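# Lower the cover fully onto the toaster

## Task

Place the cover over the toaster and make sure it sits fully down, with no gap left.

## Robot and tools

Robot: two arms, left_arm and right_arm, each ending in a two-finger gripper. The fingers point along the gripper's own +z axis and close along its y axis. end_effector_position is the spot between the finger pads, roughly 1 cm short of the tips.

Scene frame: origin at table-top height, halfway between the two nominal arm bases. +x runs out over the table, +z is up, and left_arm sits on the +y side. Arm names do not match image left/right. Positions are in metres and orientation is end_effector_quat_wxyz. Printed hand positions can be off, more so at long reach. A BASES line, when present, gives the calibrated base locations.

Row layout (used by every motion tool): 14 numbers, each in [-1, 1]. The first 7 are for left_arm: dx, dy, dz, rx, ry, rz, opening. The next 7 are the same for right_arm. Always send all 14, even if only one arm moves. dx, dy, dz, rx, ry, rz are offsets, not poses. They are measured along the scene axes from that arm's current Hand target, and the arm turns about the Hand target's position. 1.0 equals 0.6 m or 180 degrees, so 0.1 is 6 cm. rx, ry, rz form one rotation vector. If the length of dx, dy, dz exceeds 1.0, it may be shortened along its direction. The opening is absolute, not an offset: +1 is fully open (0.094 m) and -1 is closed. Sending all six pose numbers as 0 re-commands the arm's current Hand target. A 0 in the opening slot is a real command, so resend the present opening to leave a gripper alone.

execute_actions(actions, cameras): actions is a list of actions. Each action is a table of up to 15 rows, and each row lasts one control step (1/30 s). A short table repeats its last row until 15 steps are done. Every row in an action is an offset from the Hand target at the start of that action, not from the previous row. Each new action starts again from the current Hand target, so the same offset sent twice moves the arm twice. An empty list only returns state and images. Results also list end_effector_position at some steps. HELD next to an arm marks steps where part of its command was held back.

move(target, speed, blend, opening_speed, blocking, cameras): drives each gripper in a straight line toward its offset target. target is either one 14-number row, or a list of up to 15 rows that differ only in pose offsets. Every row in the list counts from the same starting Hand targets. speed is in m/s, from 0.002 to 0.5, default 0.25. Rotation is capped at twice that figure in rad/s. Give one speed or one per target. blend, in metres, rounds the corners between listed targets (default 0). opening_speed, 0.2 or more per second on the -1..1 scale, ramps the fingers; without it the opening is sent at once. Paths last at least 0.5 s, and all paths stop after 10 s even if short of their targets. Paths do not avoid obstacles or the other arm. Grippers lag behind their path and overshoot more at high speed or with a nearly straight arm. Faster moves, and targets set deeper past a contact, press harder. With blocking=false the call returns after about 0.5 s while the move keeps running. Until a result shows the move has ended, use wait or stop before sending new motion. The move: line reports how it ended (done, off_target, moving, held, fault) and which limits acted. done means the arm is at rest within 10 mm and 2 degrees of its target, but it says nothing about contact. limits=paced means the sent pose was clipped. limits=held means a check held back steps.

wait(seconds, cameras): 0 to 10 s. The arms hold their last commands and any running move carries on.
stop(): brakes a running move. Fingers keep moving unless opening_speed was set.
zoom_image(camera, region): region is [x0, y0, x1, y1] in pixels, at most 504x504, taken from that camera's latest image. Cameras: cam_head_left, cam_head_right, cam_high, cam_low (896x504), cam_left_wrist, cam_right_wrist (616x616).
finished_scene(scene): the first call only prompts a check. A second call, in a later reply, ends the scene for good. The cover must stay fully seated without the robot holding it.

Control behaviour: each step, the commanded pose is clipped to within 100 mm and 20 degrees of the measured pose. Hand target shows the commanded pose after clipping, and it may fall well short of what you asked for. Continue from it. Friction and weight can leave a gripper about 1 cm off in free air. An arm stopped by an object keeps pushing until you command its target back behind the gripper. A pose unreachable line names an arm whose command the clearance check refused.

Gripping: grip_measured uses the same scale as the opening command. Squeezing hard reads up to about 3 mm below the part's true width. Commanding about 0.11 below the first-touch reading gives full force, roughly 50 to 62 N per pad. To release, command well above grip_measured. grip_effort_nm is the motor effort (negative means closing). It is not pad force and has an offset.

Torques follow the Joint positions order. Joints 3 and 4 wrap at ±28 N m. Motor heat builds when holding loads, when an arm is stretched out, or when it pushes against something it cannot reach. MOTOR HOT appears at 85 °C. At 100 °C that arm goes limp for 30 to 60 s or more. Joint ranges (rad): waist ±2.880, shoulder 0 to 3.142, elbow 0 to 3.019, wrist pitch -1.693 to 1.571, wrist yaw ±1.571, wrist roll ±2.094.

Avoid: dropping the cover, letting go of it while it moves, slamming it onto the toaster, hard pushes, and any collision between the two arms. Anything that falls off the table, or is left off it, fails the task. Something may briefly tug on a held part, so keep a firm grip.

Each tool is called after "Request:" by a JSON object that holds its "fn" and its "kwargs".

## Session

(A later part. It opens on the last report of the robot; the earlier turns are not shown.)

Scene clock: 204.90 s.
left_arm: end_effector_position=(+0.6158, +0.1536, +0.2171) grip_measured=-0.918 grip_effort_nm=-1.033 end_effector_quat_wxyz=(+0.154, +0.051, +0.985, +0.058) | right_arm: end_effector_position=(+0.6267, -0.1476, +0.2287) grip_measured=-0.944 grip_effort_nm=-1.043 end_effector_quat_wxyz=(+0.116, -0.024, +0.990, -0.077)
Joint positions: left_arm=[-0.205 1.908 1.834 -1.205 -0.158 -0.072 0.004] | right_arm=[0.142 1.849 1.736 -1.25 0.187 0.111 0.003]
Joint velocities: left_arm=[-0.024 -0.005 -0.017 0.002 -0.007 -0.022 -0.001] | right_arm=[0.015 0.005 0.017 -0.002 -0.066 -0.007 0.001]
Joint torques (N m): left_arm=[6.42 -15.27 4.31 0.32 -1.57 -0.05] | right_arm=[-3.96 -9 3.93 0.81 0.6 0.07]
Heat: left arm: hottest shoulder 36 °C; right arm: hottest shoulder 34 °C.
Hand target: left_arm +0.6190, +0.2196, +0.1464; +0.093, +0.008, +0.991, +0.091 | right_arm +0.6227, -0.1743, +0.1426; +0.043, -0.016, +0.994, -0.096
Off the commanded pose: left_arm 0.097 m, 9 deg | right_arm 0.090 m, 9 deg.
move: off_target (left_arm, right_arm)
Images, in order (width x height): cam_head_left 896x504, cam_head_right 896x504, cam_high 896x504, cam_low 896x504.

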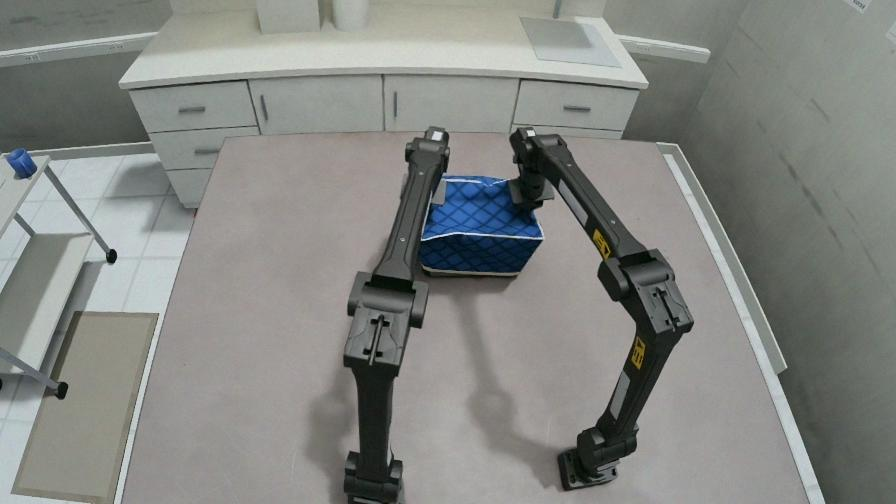

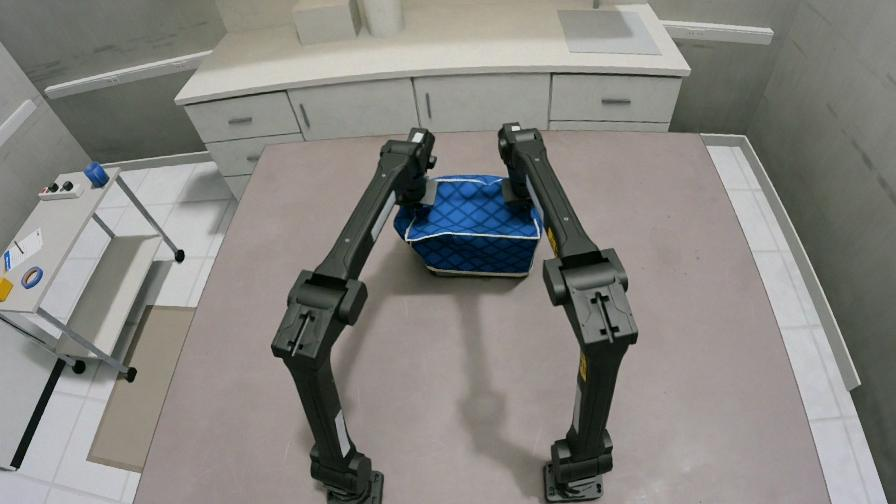

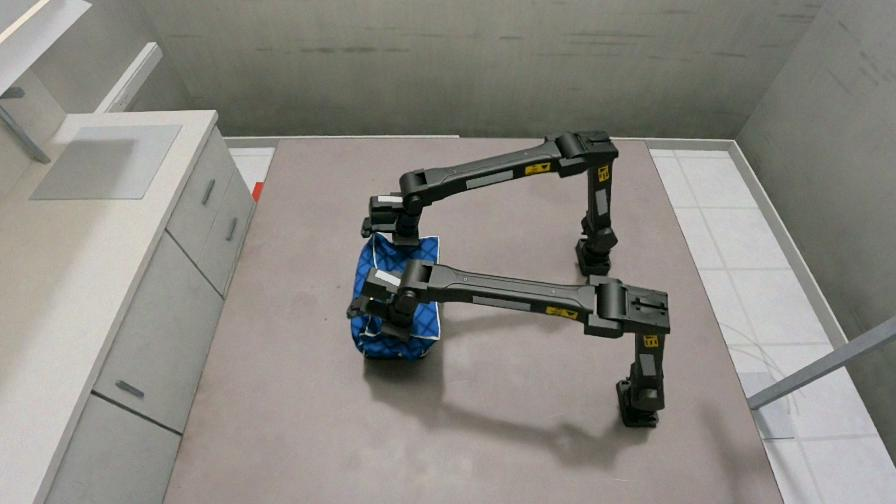

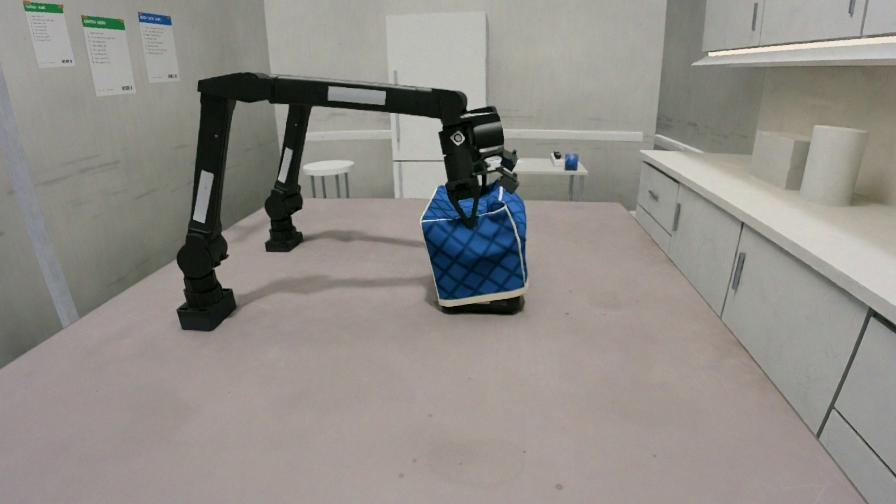

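Request:
{"fn": "move", "kwargs": {"target": [[0.0,0.05,0.2,0,0,0,-1,0.0,0.03,0.08,0,0,0,-1],[0.0,0.09,0.16,0,0.1,0,-1,0.0,0.05,0.06,0,0.08,0,-1],[0.0,0.05,0.0,0,0.1,0,-1,0.0,0.02,0.0,0,0.08,0,-1]], "speed": 0.12, "cameras": ["cam_high","cam_low","cam_head_left","cam_head_right"]}}

Request:
{"fn": "zoom_image", "kwargs": {"camera": "cam_low", "region": [380, 100, 600, 340]}}

Request:
{"fn": "zoom_image", "kwargs": {"camera": "cam_high", "region": [300, 200, 520, 400]}}

Request:
{"fn": "zoom_image", "kwargs": {"camera": "cam_head_left", "region": [350, 90, 600, 310]}}

Scene clock: 213.93 s.
left_arm: end_effector_position=(+0.6115, +0.1662, +0.2161) grip_measured=-0.919 grip_effort_nm=-1.023 end_effector_quat_wxyz=(+0.003, +0.072, +0.996, +0.060) | right_arm: end_effector_position=(+0.6273, -0.1350, +0.2263) grip_measured=-0.944 grip_effort_nm=-1.038 end_effector_quat_wxyz=(-0.004, -0.039, +0.996, -0.081)
Joint positions: left_arm=[-0.177 2.119 2.195 -1.653 -0.12 -0.027 0.004] | right_arm=[0.154 2.026 2.015 -1.593 0.158 0.115 0.003]
Joint velocities: left_arm=[0.005 0.005 -0.002 -0.002 -0.007 -0.037 0] | right_arm=[-0.005 -0.015 -0.007 0.012 0.095 -0.007 0]
Joint torques (N m): left_arm=[7.24 -16.91 6.12 -0.95 -1.9 -0.12] | right_arm=[-3.96 -10.75 3.37 0.23 0.3 0.1]
Heat: left arm: hottest shoulder 36 °C; right arm: hottest shoulder 34 °C.
Hand target: left_arm +0.6192, +0.2430, +0.1527; -0.063, +0.020, +0.994, +0.090 | right_arm +0.6225, -0.1624, +0.1414; -0.082, -0.028, +0.992, -0.093
Off the commanded pose: left_arm 0.109 m, 10 deg; position clipped | right_arm 0.088 m, 9 deg.
move: off_target (left_arm, right_arm); limits=paced
Images, in order (width x height): cam_head_left 896x504, cam_head_right 896x504, cam_high 896x504, cam_low 896x504.

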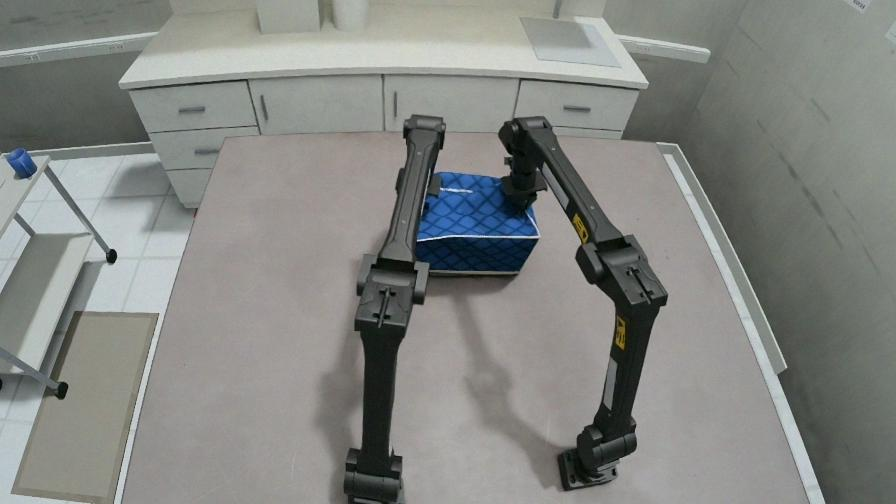

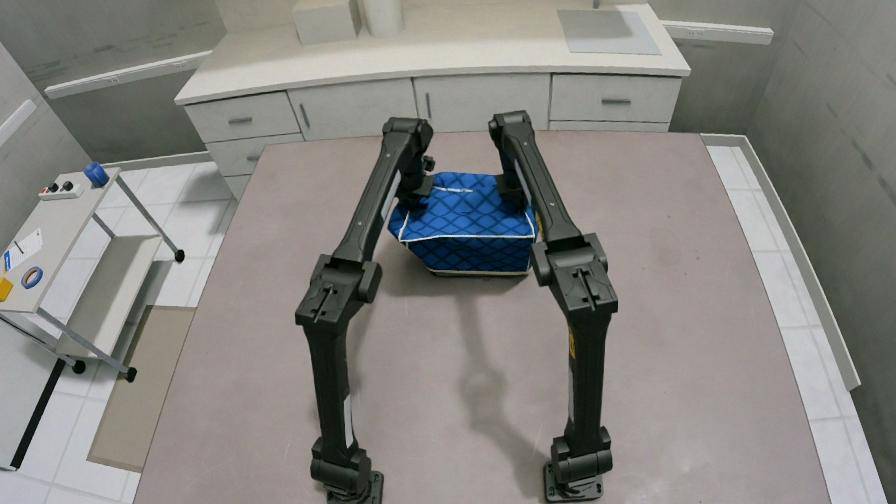

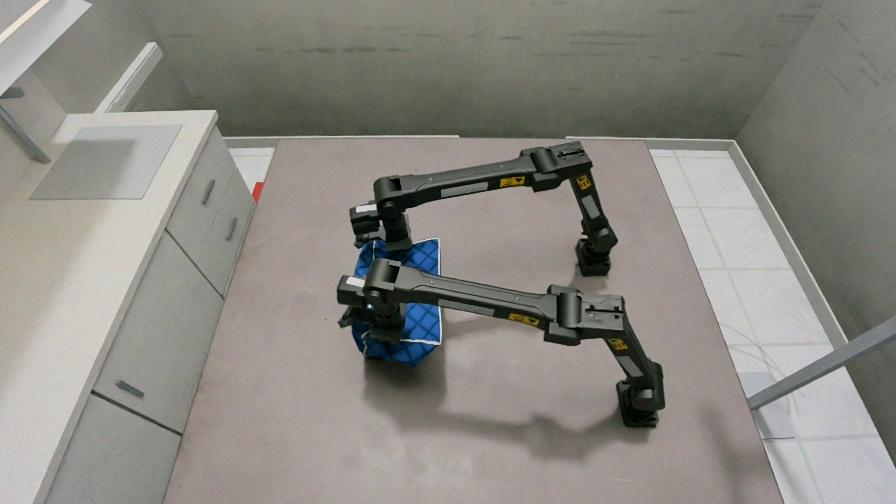

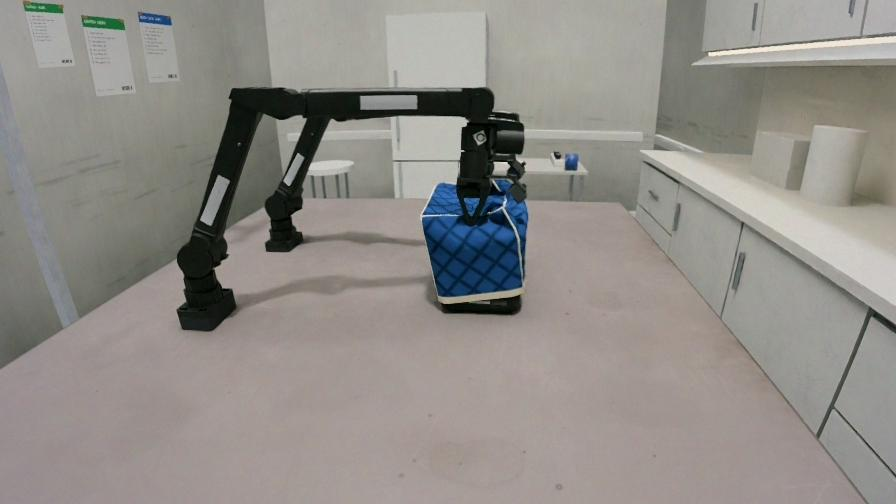

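Scaled by 2.100.

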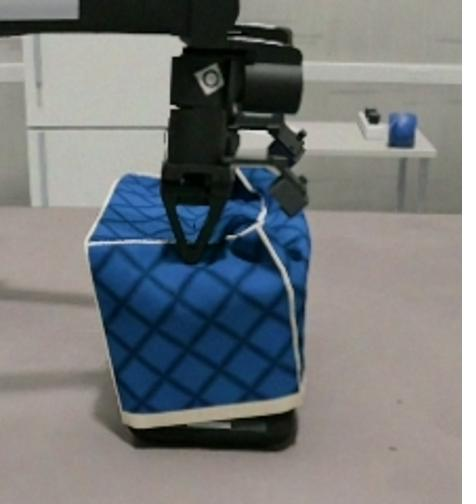

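Scaled by 2.291.

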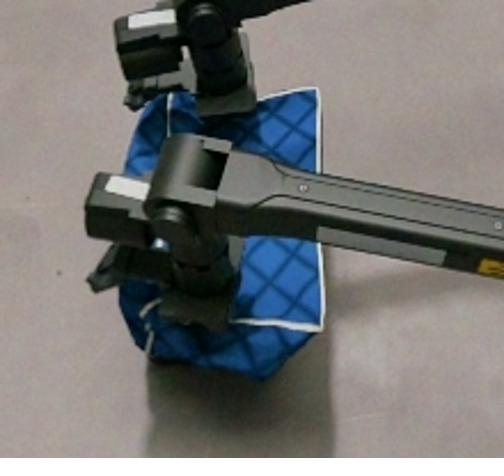

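Scaled by 2.016.

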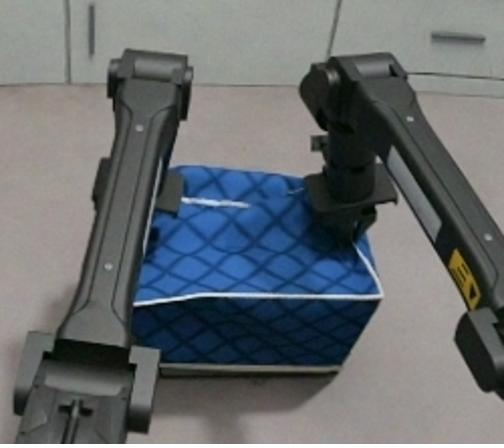

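Request:
{"fn": "move", "kwargs": {"target": [-0.012,-0.1,0.09,0,0,0,-1,0.01,0.03,0.11,0,0,0,-1], "speed": 0.1, "cameras": []}}

Request:
{"fn": "move", "kwargs": {"target": [0,0,0,0,0,0,0,0,0,0,0,0,0,0], "opening_speed": 0.8, "cameras": []}}

Request:
{"fn": "move", "kwargs": {"target": [0,0.05,0.2,0,0,0,0,0,-0.05,0.2,0,0,0,0], "speed": 0.15, "cameras": ["cam_high","cam_low","cam_head_left"]}}

Request:
{"fn": "zoom_image", "kwargs": {"camera": "cam_low", "region": [380, 100, 600, 340]}}

Request:
{"fn": "zoom_image", "kwargs": {"camera": "cam_high", "region": [300, 200, 520, 400]}}

Request:
{"fn": "zoom_image", "kwargs": {"camera": "cam_head_left", "region": [350, 90, 600, 310]}}

Scene clock: 226.83 s.
left_arm: end_effector_position=(+0.6105, +0.1616, +0.2202) grip_measured=-0.919 grip_effort_nm=-1.033 end_effector_quat_wxyz=(+0.006, +0.045, +0.997, +0.069) | right_arm: end_effector_position=(+0.6268, -0.1348, +0.2330) grip_measured=-0.944 grip_effort_nm=-1.033 end_effector_quat_wxyz=(-0.016, -0.040, +0.996, -0.081)
Joint positions: left_arm=[-0.189 2.119 2.204 -1.663 -0.139 -0.095 0.004] | right_arm=[0.154 2.044 2.06 -1.644 0.156 0.115 0.003]
Joint velocities: left_arm=[0.005 0.005 0.007 -0.007 0.051 -0.022 0] | right_arm=[0.005 0.005 -0.012 0.007 -0.022 -0.037 0]
Joint torques (N m): left_arm=[1.61 -21.77 7.66 -0.92 -0.96 -0.12] | right_arm=[-2.2 -13.8 10.84 -1.14 0.34 0.25]
Heat: left arm: hottest shoulder 35 °C; right arm: hottest shoulder 33 °C.
Hand target: left_arm +0.6112, +0.1825, +0.2058; -0.063, +0.021, +0.994, +0.089 | right_arm +0.6295, -0.1443, +0.2076; -0.082, -0.028, +0.992, -0.093
Off the commanded pose: left_arm 0.025 m, 9 deg | right_arm 0.027 m, 8 deg.
joint sent to its limit (left arm) — joint 4 (wrist pitch), lower limit. The joint targets are off in orientation, not in position.
joint sent to its limit (right arm) — joint 4 (wrist pitch), lower limit. The joint targets are off in orientation, not in position.
move: off_target (left_arm, right_arm)
No camera images: "cameras" was empty.

Scene clock: 228.47 s.
left_arm: end_effector_position=(+0.6072, +0.1710, +0.2208) grip_measured=-0.003 grip_effort_nm=0.144 end_effector_quat_wxyz=(-0.002, +0.037, +0.996, +0.080) | right_arm: end_effector_position=(+0.6224, -0.1463, +0.2330) grip_measured=-0.004 grip_effort_nm=0.134 end_effector_quat_wxyz=(-0.029, -0.034, +0.995, -0.088)
Joint positions: left_arm=[-0.181 2.119 2.204 -1.682 -0.159 -0.105 0.047] | right_arm=[0.14 2.045 2.061 -1.671 0.167 0.115 0.047]
Joint velocities: left_arm=[-0.015 -0.005 0.002 -0.012 -0.037 -0.007 0.001] | right_arm=[-0.005 -0.015 -0.002 0.007 0.007 -0.037 0.001]
Joint torques (N m): left_arm=[1.26 -21.36 7.64 -0.28 -0.25 -0.06] | right_arm=[-0.97 -13.74 10.59 -0.23 -0.01 0.26]
Heat: left arm: hottest shoulder 35 °C; right arm: hottest shoulder 33 °C.
Hand target: left_arm +0.6112, +0.1826, +0.2058; -0.063, +0.020, +0.994, +0.089 | right_arm +0.6294, -0.1442, +0.2076; -0.082, -0.028, +0.992, -0.093
Off the commanded pose: left_arm 0.019 m, 7 deg | right_arm 0.026 m, 6 deg.
joint sent to its limit (left arm) — joint 4 (wrist pitch), lower limit. The joint targets are off in orientation, not in position.
joint sent to its limit (right arm) — joint 4 (wrist pitch), lower limit. The joint targets are off in orientation, not in position.
move: off_target (left_arm, right_arm)
No camera images: "cameras" was empty.

Scene clock: 230.10 s.
left_arm: end_effector_position=(+0.6075, +0.2064, +0.2932) grip_measured=-0.002 grip_effort_nm=0.085 end_effector_quat_wxyz=(+0.058, +0.035, +0.994, +0.081) | right_arm: end_effector_position=(+0.6233, -0.1695, +0.3017) grip_measured=-0.002 grip_effort_nm=0.110 end_effector_quat_wxyz=(+0.030, -0.038, +0.995, -0.083)
Joint positions: left_arm=[-0.131 2.026 2.24 -1.682 -0.173 -0.047 0.047] | right_arm=[0.104 1.954 2.099 -1.672 0.172 0.061 0.047]
Joint velocities: left_arm=[0.005 -0.005 -0.007 -0.022 -0.081 0.051 0.001] | right_arm=[-0.015 -0.005 -0.002 -0.002 0.066 -0.051 0]
Joint torques (N m): left_arm=[0.15 -24.7 10.63 -0.06 -0.24 0.16] | right_arm=[-1.73 -17.14 13.6 0.02 0.36 -0.03]
Heat: left arm: hottest shoulder 35 °C; right arm: hottest shoulder 34 °C.
Hand target: left_arm +0.6116, +0.2108, +0.3261; -0.063, +0.022, +0.994, +0.088 | right_arm +0.6315, -0.1744, +0.3284; -0.082, -0.028, +0.992, -0.093
Off the commanded pose: left_arm 0.033 m, 14 deg | right_arm 0.027 m, 13 deg.
joint sent to its limit (left arm) — joint 4 (wrist pitch), lower limit. The joint targets are off in orientation, not in position.
joint sent to its limit (right arm) — joint 4 (wrist pitch), lower limit. The joint targets are off in orientation, not in position.
move: off_target (left_arm, right_arm)
Images, in order (width x height): cam_head_left 896x504, cam_high 896x504, cam_low 896x504.

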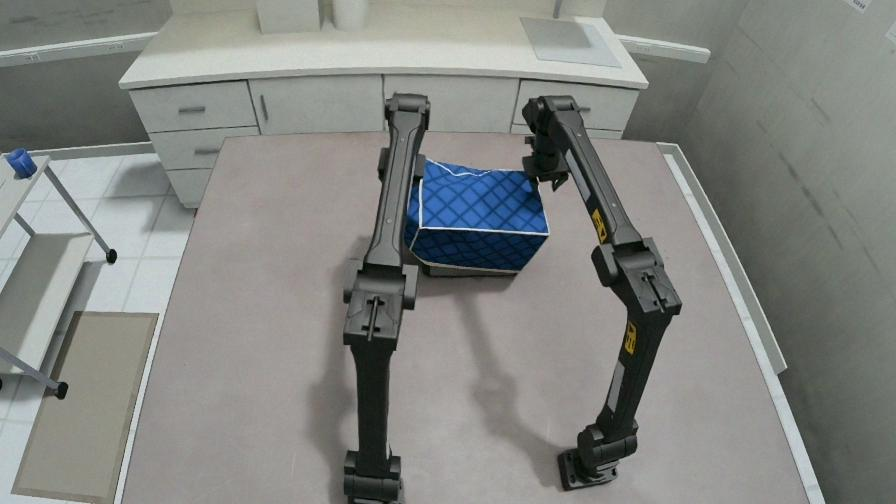

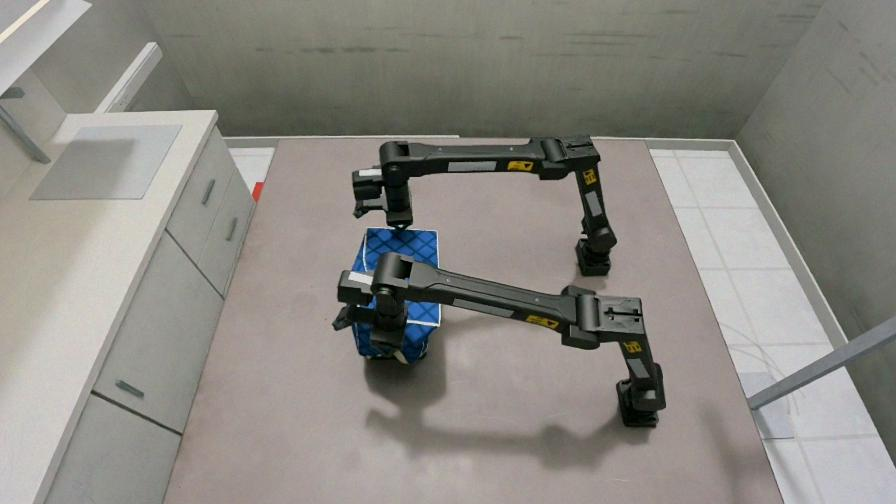

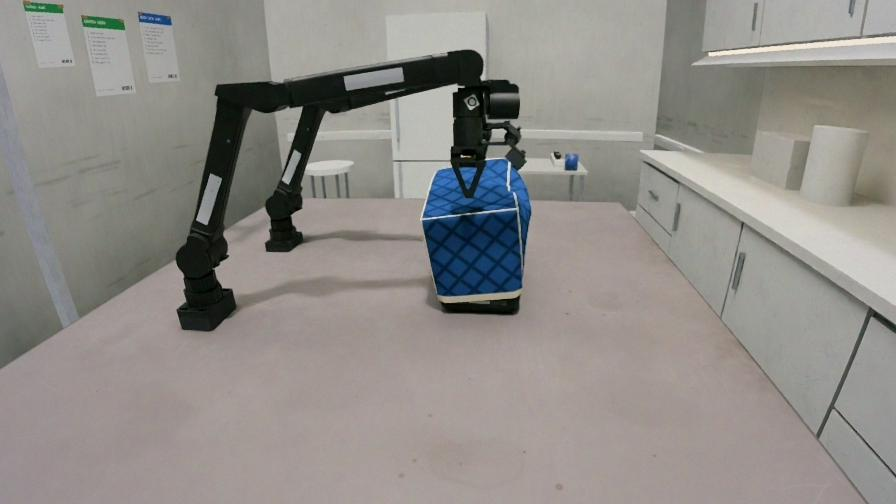

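Scaled by 2.100.

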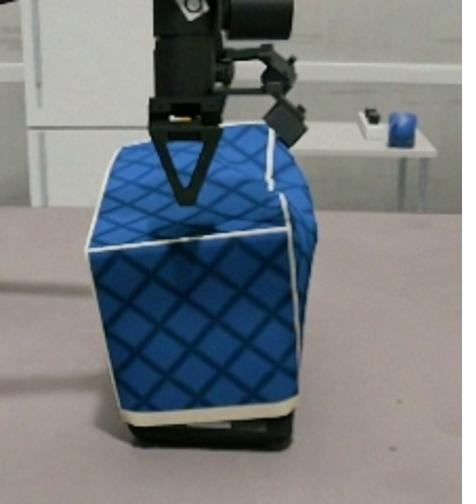

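Scaled by 2.291.

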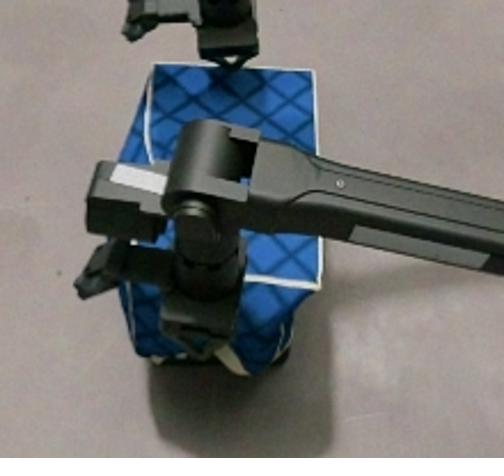

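Scaled by 2.016.

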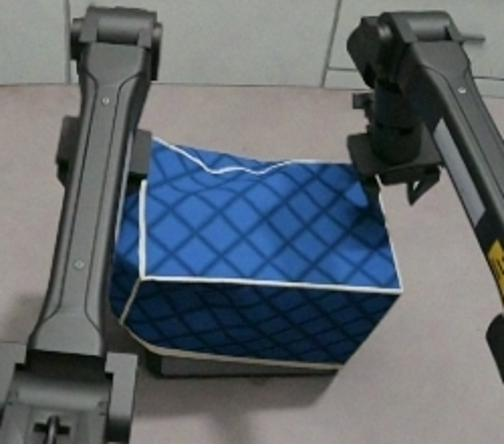

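Request:
{"fn": "wait", "kwargs": {"seconds": 0.1, "cameras": ["cam_left_wrist","cam_head_right"]}}

Request:
{"fn": "zoom_image", "kwargs": {"camera": "cam_head_right", "region": [350, 90, 600, 310]}}

Scene clock: 234.23 s.
left_arm: end_effector_position=(+0.6075, +0.2064, +0.2932) grip_measured=-0.002 grip_effort_nm=0.090 end_effector_quat_wxyz=(+0.058, +0.035, +0.994, +0.082) | right_arm: end_effector_position=(+0.6233, -0.1695, +0.3017) grip_measured=-0.002 grip_effort_nm=0.115 end_effector_quat_wxyz=(+0.030, -0.038, +0.995, -0.083)
Joint positions: left_arm=[-0.131 2.026 2.24 -1.682 -0.173 -0.046 0.047] | right_arm=[0.104 1.954 2.099 -1.672 0.172 0.061 0.047]
Joint velocities: left_arm=[-0.024 -0.005 0.007 -0.012 0.022 -0.051 -0.001] | right_arm=[-0.015 -0.015 0.007 0.007 0.066 0.022 0]
Joint torques (N m): left_arm=[0.62 -24.88 10.61 -0.1 -0.27 0.14] | right_arm=[-1.61 -17.38 13.59 0.02 0.37 -0.04]
Heat: left arm: hottest shoulder 36 °C; right arm: hottest shoulder 35 °C.
Hand target: left_arm +0.6116, +0.2108, +0.3261; -0.063, +0.022, +0.994, +0.088 | right_arm +0.6315, -0.1743, +0.3284; -0.082, -0.028, +0.992, -0.093
Tool commands: left_gripper/opening=+0.0 right_gripper/opening=+0.0
Off the commanded pose: left_arm 0.033 m, 14 deg | right_arm 0.027 m, 13 deg.
wait: 0.10 s; at rest from the start
Images, in order (width x height): cam_head_right 896x504, cam_left_wrist 616x616.

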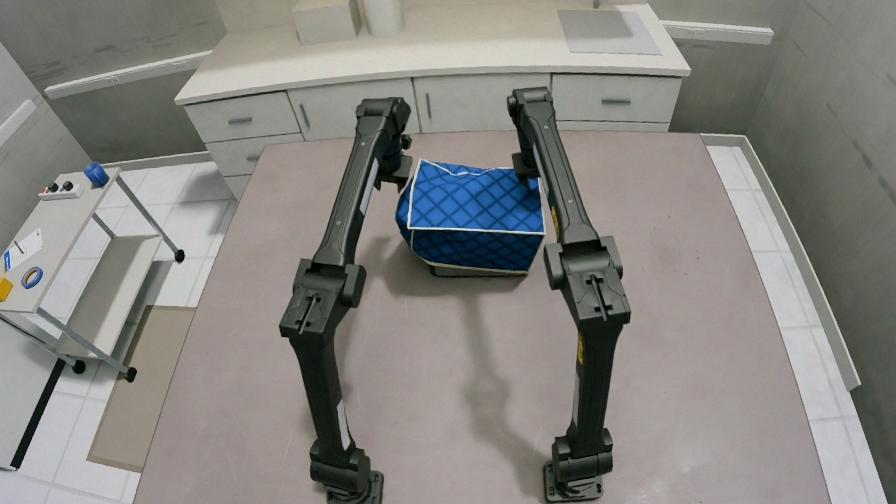

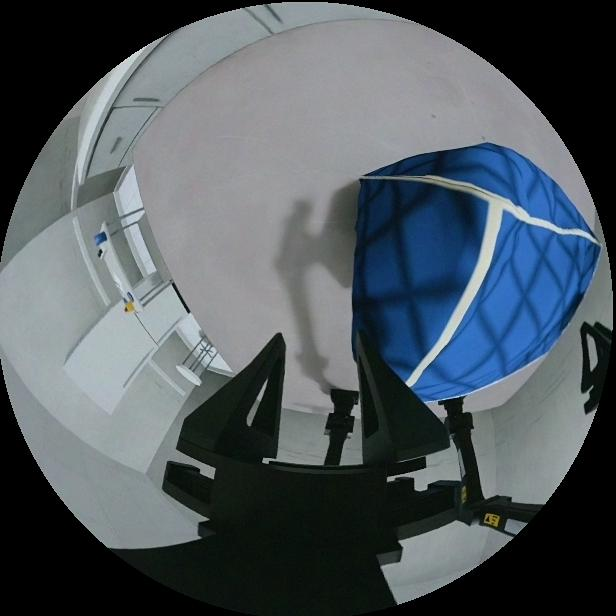

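Scaled by 2.016.

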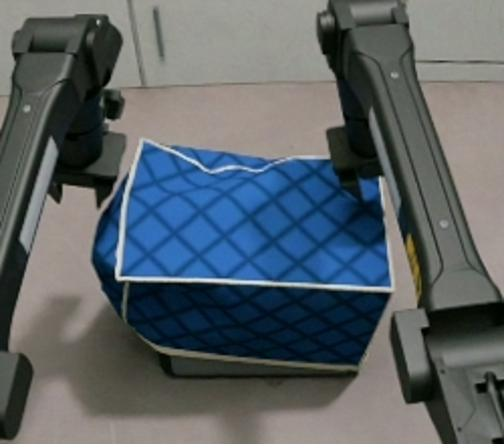

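Request:
{"fn": "move", "kwargs": {"target": [0.004,-0.073,0.04,0,0,0,1,0,-0.02,0,0,0,0,0], "speed": 0.2, "cameras": []}}

Request:
{"fn": "move", "kwargs": {"target": [0,0,-0.225,0,0,0,1,0,0,0,0,0,0,0], "speed": 0.1, "cameras": []}}

Request:
{"fn": "move", "kwargs": {"target": [0,0,0,0,0,0,-1,0,0,0,0,0,0,0], "opening_speed": 1.2, "cameras": ["cam_high","cam_left_wrist"]}}

Scene clock: 241.27 s.
left_arm: end_effector_position=(+0.6126, +0.1774, +0.3150) grip_measured=+0.998 grip_effort_nm=0.115 end_effector_quat_wxyz=(+0.088, +0.040, +0.992, +0.079) | right_arm: end_effector_position=(+0.6241, -0.1792, +0.3018) grip_measured=-0.002 grip_effort_nm=0.110 end_effector_quat_wxyz=(+0.029, -0.040, +0.995, -0.086)
Joint positions: left_arm=[-0.176 2.026 2.294 -1.682 -0.18 -0.075 0.094] | right_arm=[0.089 1.954 2.099 -1.672 0.176 0.043 0.047]
Joint velocities: left_arm=[-0.005 -0.005 -0.012 -0.027 -0.051 -0.037 0] | right_arm=[-0.005 0.005 0.002 0.017 0.022 0.037 0]
Joint torques (N m): left_arm=[-0.91 -24.82 10.76 -0.03 -0.05 -0.07] | right_arm=[-1.79 -17.38 13.31 -0.03 0.37 -0.04]
Heat: left arm: hottest shoulder 37 °C; right arm: hottest shoulder 36 °C.
Hand target: left_arm +0.6136, +0.1667, +0.3494; -0.063, +0.023, +0.994, +0.088 | right_arm +0.6315, -0.1862, +0.3284; -0.082, -0.028, +0.992, -0.093
Off the commanded pose: left_arm 0.037 m, 17 deg | right_arm 0.028 m, 13 deg.
joint sent to its limit (left arm) — joint 4 (wrist pitch), lower limit. The joint targets are off in orientation, not in position.
joint sent to its limit (right arm) — joint 4 (wrist pitch), lower limit. The joint targets are off in orientation, not in position.
move: off_target (left_arm, right_arm)
No camera images: "cameras" was empty.

Scene clock: 243.57 s.
left_arm: end_effector_position=(+0.6120, +0.1758, +0.2449) grip_measured=+0.998 grip_effort_nm=0.110 end_effector_quat_wxyz=(+0.024, +0.024, +0.996, +0.082) | right_arm: end_effector_position=(+0.6241, -0.1793, +0.3019) grip_measured=-0.002 grip_effort_nm=0.115 end_effector_quat_wxyz=(+0.029, -0.040, +0.995, -0.086)
Joint positions: left_arm=[-0.176 2.098 2.233 -1.682 -0.17 -0.12 0.094] | right_arm=[0.089 1.954 2.099 -1.672 0.177 0.042 0.047]
Joint velocities: left_arm=[-0.024 -0.005 0.002 -0.012 0.037 0.007 0.001] | right_arm=[-0.005 -0.015 -0.017 0.002 0.11 0.007 0]
Joint torques (N m): left_arm=[-0.85 -19.72 6.9 -0.23 0.18 -0.06] | right_arm=[-1.85 -17.38 13.34 0.05 0.34 -0.02]
Heat: left arm: hottest shoulder 37 °C; right arm: hottest shoulder 36 °C.
Hand target: left_arm +0.6136, +0.1689, +0.2146; -0.064, +0.021, +0.994, +0.089 | right_arm +0.6316, -0.1862, +0.3284; -0.082, -0.028, +0.992, -0.093
Off the commanded pose: left_arm 0.032 m, 10 deg | right_arm 0.028 m, 13 deg.
joint sent to its limit (left arm) — joint 4 (wrist pitch), lower limit. The joint targets are off in orientation, not in position.
joint sent to its limit (right arm) — joint 4 (wrist pitch), lower limit. The joint targets are off in orientation, not in position.
move: off_target (left_arm, right_arm)
No camera images: "cameras" was empty.

Scene clock: 245.60 s.
left_arm: end_effector_position=(+0.6128, +0.1750, +0.2341) grip_measured=-0.988 grip_effort_nm=-0.559 end_effector_quat_wxyz=(+0.015, +0.024, +0.996, +0.082) | right_arm: end_effector_position=(+0.6241, -0.1793, +0.3019) grip_measured=-0.002 grip_effort_nm=0.105 end_effector_quat_wxyz=(+0.029, -0.040, +0.995, -0.086)
Joint positions: left_arm=[-0.176 2.114 2.23 -1.682 -0.166 -0.122 0.001] | right_arm=[0.089 1.954 2.099 -1.672 0.177 0.042 0.047]
Joint velocities: left_arm=[-0.005 -0.005 -0.007 0.007 -0.007 -0.007 -0.003] | right_arm=[0.005 0.005 -0.007 -0.027 -0.066 0.022 0]
Joint torques (N m): left_arm=[-0.85 -21.19 7.12 -0.21 0.05 -0.05] | right_arm=[-1.85 -17.38 13.31 0.03 0.35 -0.03]
Heat: left arm: hottest shoulder 37 °C; right arm: hottest shoulder 36 °C.
Hand target: left_arm +0.6136, +0.1689, +0.2145; -0.064, +0.021, +0.994, +0.089 | right_arm +0.6315, -0.1862, +0.3284; -0.082, -0.028, +0.992, -0.093
Off the commanded pose: left_arm 0.020 m, 9 deg | right_arm 0.028 m, 13 deg.
joint sent to its limit (left arm) — joint 4 (wrist pitch), lower limit. The joint targets are off in orientation, not in position.
joint sent to its limit (right arm) — joint 4 (wrist pitch), lower limit. The joint targets are off in orientation, not in position.
move: off_target (left_arm, right_arm)
Images, in order (width x height): cam_high 896x504, cam_left_wrist 616x616.

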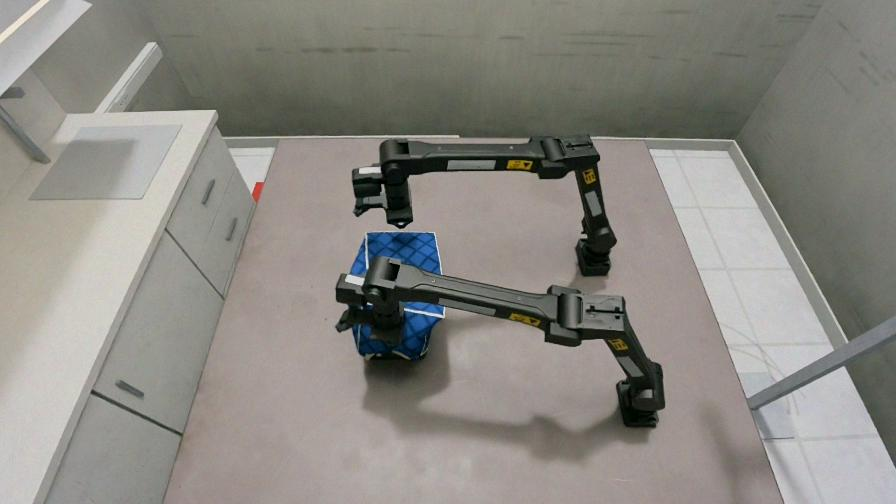

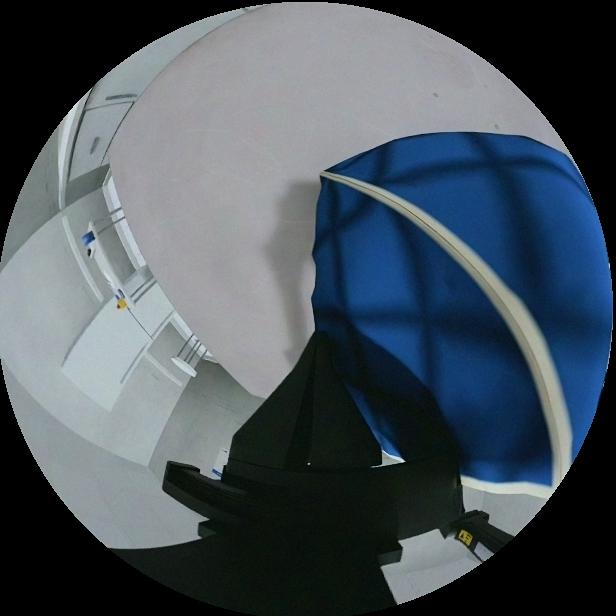

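Request:
{"fn": "move", "kwargs": {"target": [0,0,0.12,0,0,0,1,0,0,0,0,0,0,0], "speed": 0.2, "cameras": []}}

Request:
{"fn": "move", "kwargs": {"target": [[0,-0.068,0.0,0,0,0,1,0,0,0,0,0,0,0],[0,-0.068,-0.15,0,0,0,1,0,0,0,0,0,0,0]], "speed": 0.12, "cameras": ["cam_left_wrist"]}}

Request:
{"fn": "move", "kwargs": {"target": [0,0,0,0,0,0,-1,0,0,0,0,0,0,0], "opening_speed": 1.2, "cameras": ["cam_high","cam_left_wrist"]}}

Scene clock: 252.60 s.
left_arm: end_effector_position=(+0.6104, +0.1761, +0.2570) grip_measured=+0.998 grip_effort_nm=0.120 end_effector_quat_wxyz=(+0.033, +0.023, +0.996, +0.081) | right_arm: end_effector_position=(+0.6241, -0.1793, +0.3019) grip_measured=-0.002 grip_effort_nm=0.100 end_effector_quat_wxyz=(+0.029, -0.040, +0.995, -0.086)
Joint positions: left_arm=[-0.176 2.08 2.235 -1.682 -0.17 -0.12 0.094] | right_arm=[0.089 1.954 2.099 -1.672 0.177 0.042 0.047]
Joint velocities: left_arm=[-0.015 -0.005 0.002 0.007 -0.081 0.022 0.001] | right_arm=[0.005 -0.015 -0.002 0.017 0.037 0.022 0.001]
Joint torques (N m): left_arm=[-0.91 -25.29 10.21 -0.13 0.02 0.16] | right_arm=[-1.79 -17.38 13.31 0.03 0.34 -0.03]
Heat: left arm: hottest shoulder 36 °C; right arm: hottest shoulder 37 °C.
Hand target: left_arm +0.6136, +0.1678, +0.2865; -0.063, +0.022, +0.994, +0.089 | right_arm +0.6315, -0.1862, +0.3284; -0.082, -0.028, +0.992, -0.093
Off the commanded pose: left_arm 0.030 m, 11 deg | right_arm 0.028 m, 13 deg.
joint sent to its limit (left arm) — joint 4 (wrist pitch), lower limit. The joint targets are off in orientation, not in position.
joint sent to its limit (right arm) — joint 4 (wrist pitch), lower limit. The joint targets are off in orientation, not in position.
move: off_target (left_arm, right_arm)
No camera images: "cameras" was empty.

Scene clock: 254.83 s.
left_arm: end_effector_position=(+0.6128, +0.1450, +0.2314) grip_measured=+0.998 grip_effort_nm=0.115 end_effector_quat_wxyz=(+0.019, +0.019, +0.997, +0.079) | right_arm: end_effector_position=(+0.6241, -0.1793, +0.3019) grip_measured=-0.002 grip_effort_nm=0.105 end_effector_quat_wxyz=(+0.029, -0.040, +0.995, -0.086)
Joint positions: left_arm=[-0.22 2.128 2.248 -1.683 -0.162 -0.176 0.094] | right_arm=[0.089 1.954 2.099 -1.672 0.177 0.042 0.047]
Joint velocities: left_arm=[0.005 -0.005 -0.012 -0.002 -0.022 0.007 0] | right_arm=[-0.005 -0.015 -0.007 -0.017 0.022 0.007 0]
Joint torques (N m): left_arm=[-2.08 -19.31 6.95 -0.2 0.21 -0.1] | right_arm=[-1.9 -17.32 13.34 0.05 0.34 -0.03]
Heat: left arm: hottest shoulder 36 °C; right arm: hottest shoulder 37 °C.
Hand target: left_arm +0.6133, +0.1287, +0.1961; -0.064, +0.020, +0.994, +0.089 | right_arm +0.6315, -0.1862, +0.3284; -0.082, -0.028, +0.992, -0.093
Off the commanded pose: left_arm 0.039 m, 10 deg | right_arm 0.028 m, 13 deg.
joint sent to its limit (left arm) — joint 4 (wrist pitch), lower limit. The joint targets are off in orientation, not in position.
joint sent to its limit (right arm) — joint 4 (wrist pitch), lower limit. The joint targets are off in orientation, not in position.
move: off_target (left_arm, right_arm)
Images, in order (width x height): cam_left_wrist 616x616.

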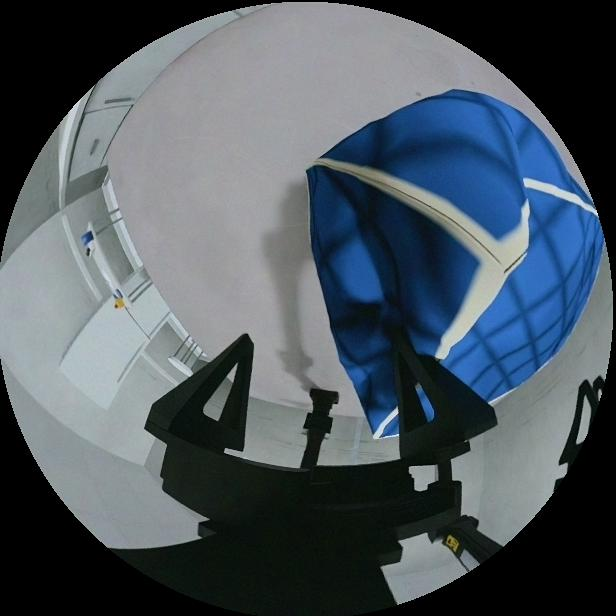

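Scene clock: 256.87 s.
left_arm: end_effector_position=(+0.6138, +0.1390, +0.2142) grip_measured=-0.988 grip_effort_nm=-0.549 end_effector_quat_wxyz=(+0.006, +0.021, +0.997, +0.079) | right_arm: end_effector_position=(+0.6241, -0.1793, +0.3019) grip_measured=-0.002 grip_effort_nm=0.110 end_effector_quat_wxyz=(+0.029, -0.040, +0.995, -0.086)
Joint positions: left_arm=[-0.227 2.155 2.248 -1.683 -0.157 -0.182 0.001] | right_arm=[0.089 1.954 2.099 -1.672 0.177 0.042 0.047]
Joint velocities: left_arm=[0.005 -0.005 -0.002 0.017 -0.037 0.037 -0.003] | right_arm=[-0.005 -0.005 -0.002 -0.002 -0.037 -0.022 0]
Joint torques (N m): left_arm=[-1.03 -22.01 7.2 -0.18 0.06 -0.05] | right_arm=[-1.9 -17.38 13.34 -0.01 0.34 -0.02]
Heat: left arm: hottest shoulder 36 °C; right arm: hottest shoulder 37 °C.
Hand target: left_arm +0.6133, +0.1286, +0.1959; -0.064, +0.020, +0.994, +0.089 | right_arm +0.6315, -0.1862, +0.3284; -0.082, -0.028, +0.992, -0.093
Off the commanded pose: left_arm 0.021 m, 8 deg | right_arm 0.028 m, 13 deg.
joint sent to its limit (left arm) — joint 4 (wrist pitch), lower limit. The joint targets are off in orientation, not in position.
joint sent to its limit (right arm) — joint 4 (wrist pitch), lower limit. The joint targets are off in orientation, not in position.
move: off_target (left_arm, right_arm)
Images, in order (width x height): cam_high 896x504, cam_left_wrist 616x616.

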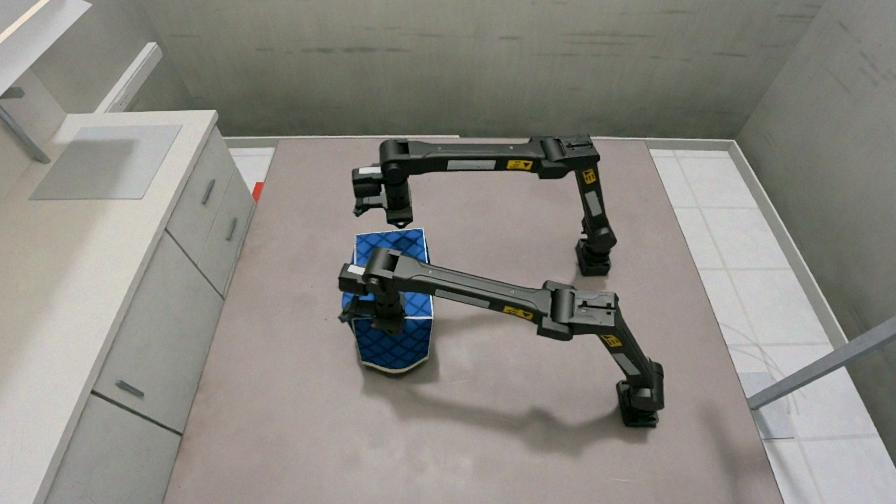

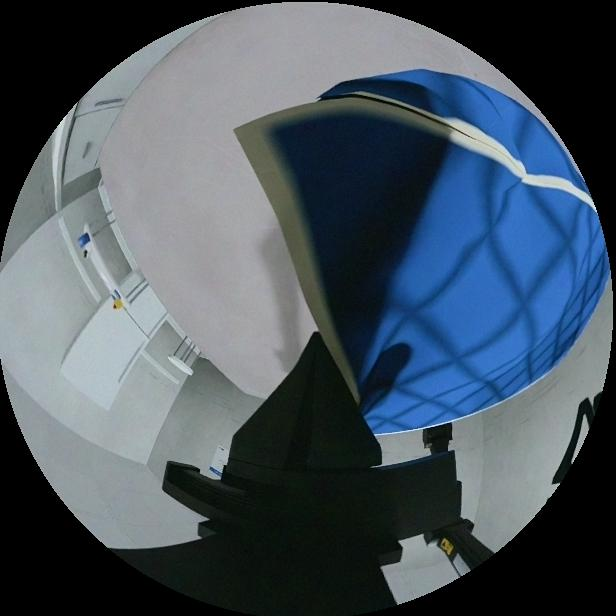

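Request:
{"fn": "move", "kwargs": {"target": [0,0.0,0.2,0,0,0,0,0,0,0,0,0,0,0], "speed": 0.15, "cameras": ["cam_high","cam_low","cam_head_left"]}}

Request:
{"fn": "zoom_image", "kwargs": {"camera": "cam_low", "region": [380, 100, 600, 340]}}

Request:
{"fn": "zoom_image", "kwargs": {"camera": "cam_high", "region": [300, 200, 520, 400]}}

Request:
{"fn": "zoom_image", "kwargs": {"camera": "cam_head_left", "region": [350, 90, 600, 310]}}

Scene clock: 261.83 s.
left_arm: end_effector_position=(+0.6101, +0.1372, +0.2825) grip_measured=-0.002 grip_effort_nm=0.105 end_effector_quat_wxyz=(+0.064, +0.026, +0.995, +0.071) | right_arm: end_effector_position=(+0.6241, -0.1793, +0.3019) grip_measured=-0.002 grip_effort_nm=0.115 end_effector_quat_wxyz=(+0.029, -0.040, +0.995, -0.086)
Joint positions: left_arm=[-0.233 2.069 2.282 -1.687 -0.165 -0.168 0.047] | right_arm=[0.089 1.954 2.099 -1.672 0.177 0.042 0.047]
Joint velocities: left_arm=[-0.015 -0.005 -0.017 0.002 -0.007 0.037 0] | right_arm=[0.024 -0.005 0.032 0.007 -0.051 -0.007 0]
Joint torques (N m): left_arm=[-1.2 -25.11 10.44 0.02 -0.01 0.15] | right_arm=[-1.9 -17.44 13.3 0.01 0.34 -0.02]
Heat: left arm: hottest elbow 37 °C; right arm: hottest shoulder 38 °C.
Hand target: left_arm +0.6131, +0.1269, +0.3159; -0.064, +0.022, +0.994, +0.089 | right_arm +0.6315, -0.1862, +0.3284; -0.082, -0.028, +0.992, -0.093
Off the commanded pose: left_arm 0.035 m, 15 deg | right_arm 0.028 m, 13 deg.
joint sent to its limit (left arm) — joint 4 (wrist pitch), lower limit. The joint targets are off in orientation, not in position.
joint sent to its limit (right arm) — joint 4 (wrist pitch), lower limit. The joint targets are off in orientation, not in position.
move: off_target (left_arm, right_arm)
Images, in order (width x height): cam_head_left 896x504, cam_high 896x504, cam_low 896x504.

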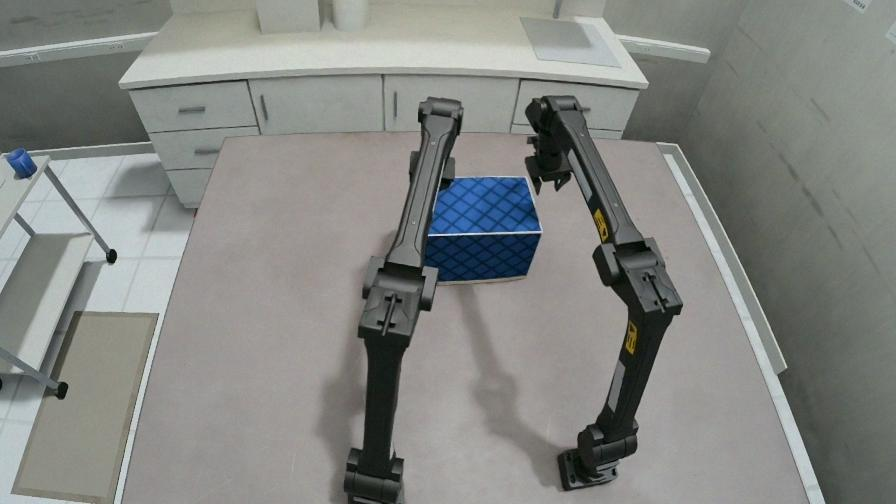

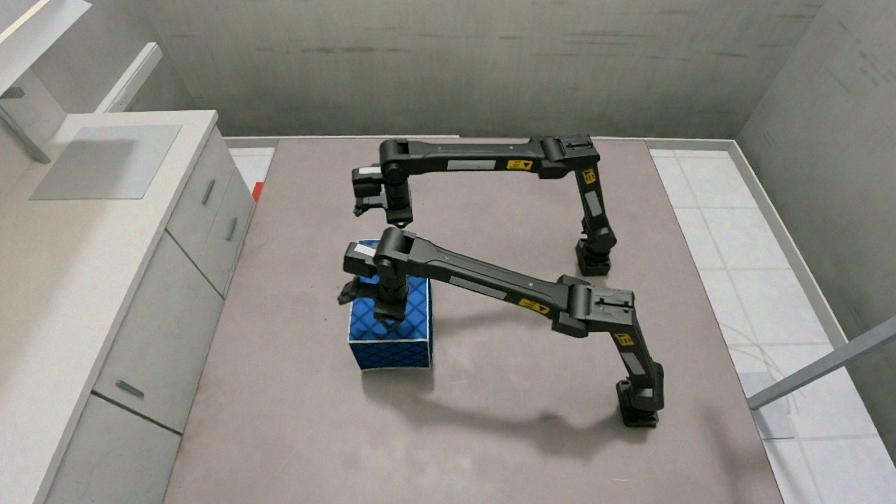

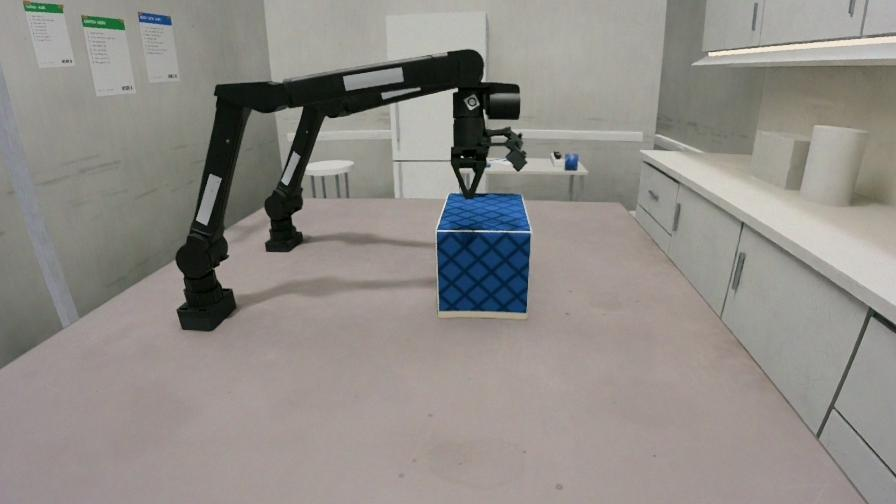

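Scaled by 2.100.

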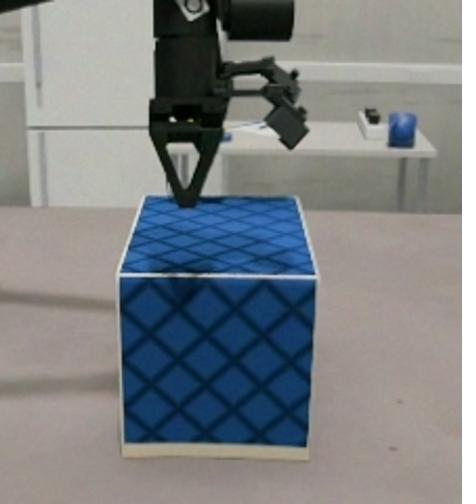

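Scaled by 2.291.

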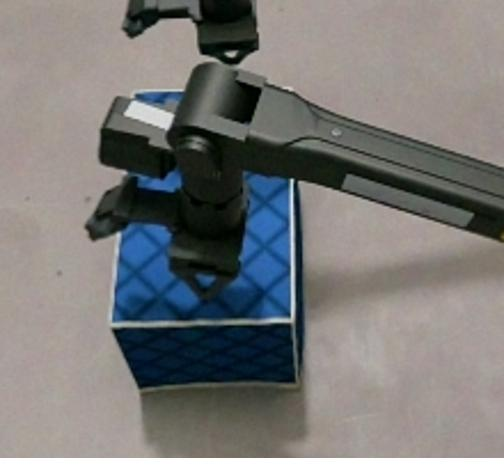

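Scaled by 2.016.

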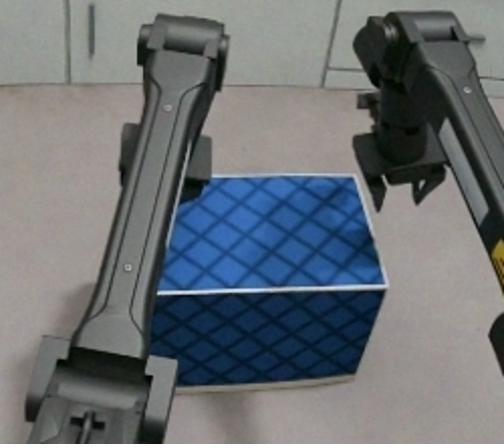

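Dropped perfectly.

Request:
{"fn": "finished_scene", "kwargs": {"scene": 2}}

This call ended nothing. Check each condition of the task against the scene as it is now, look again where you are not sure, and mend what is not met. Then call finished_scene again.

Request:
{"fn": "finished_scene", "kwargs": {"scene": 2}}

The scene is finished: the task was done.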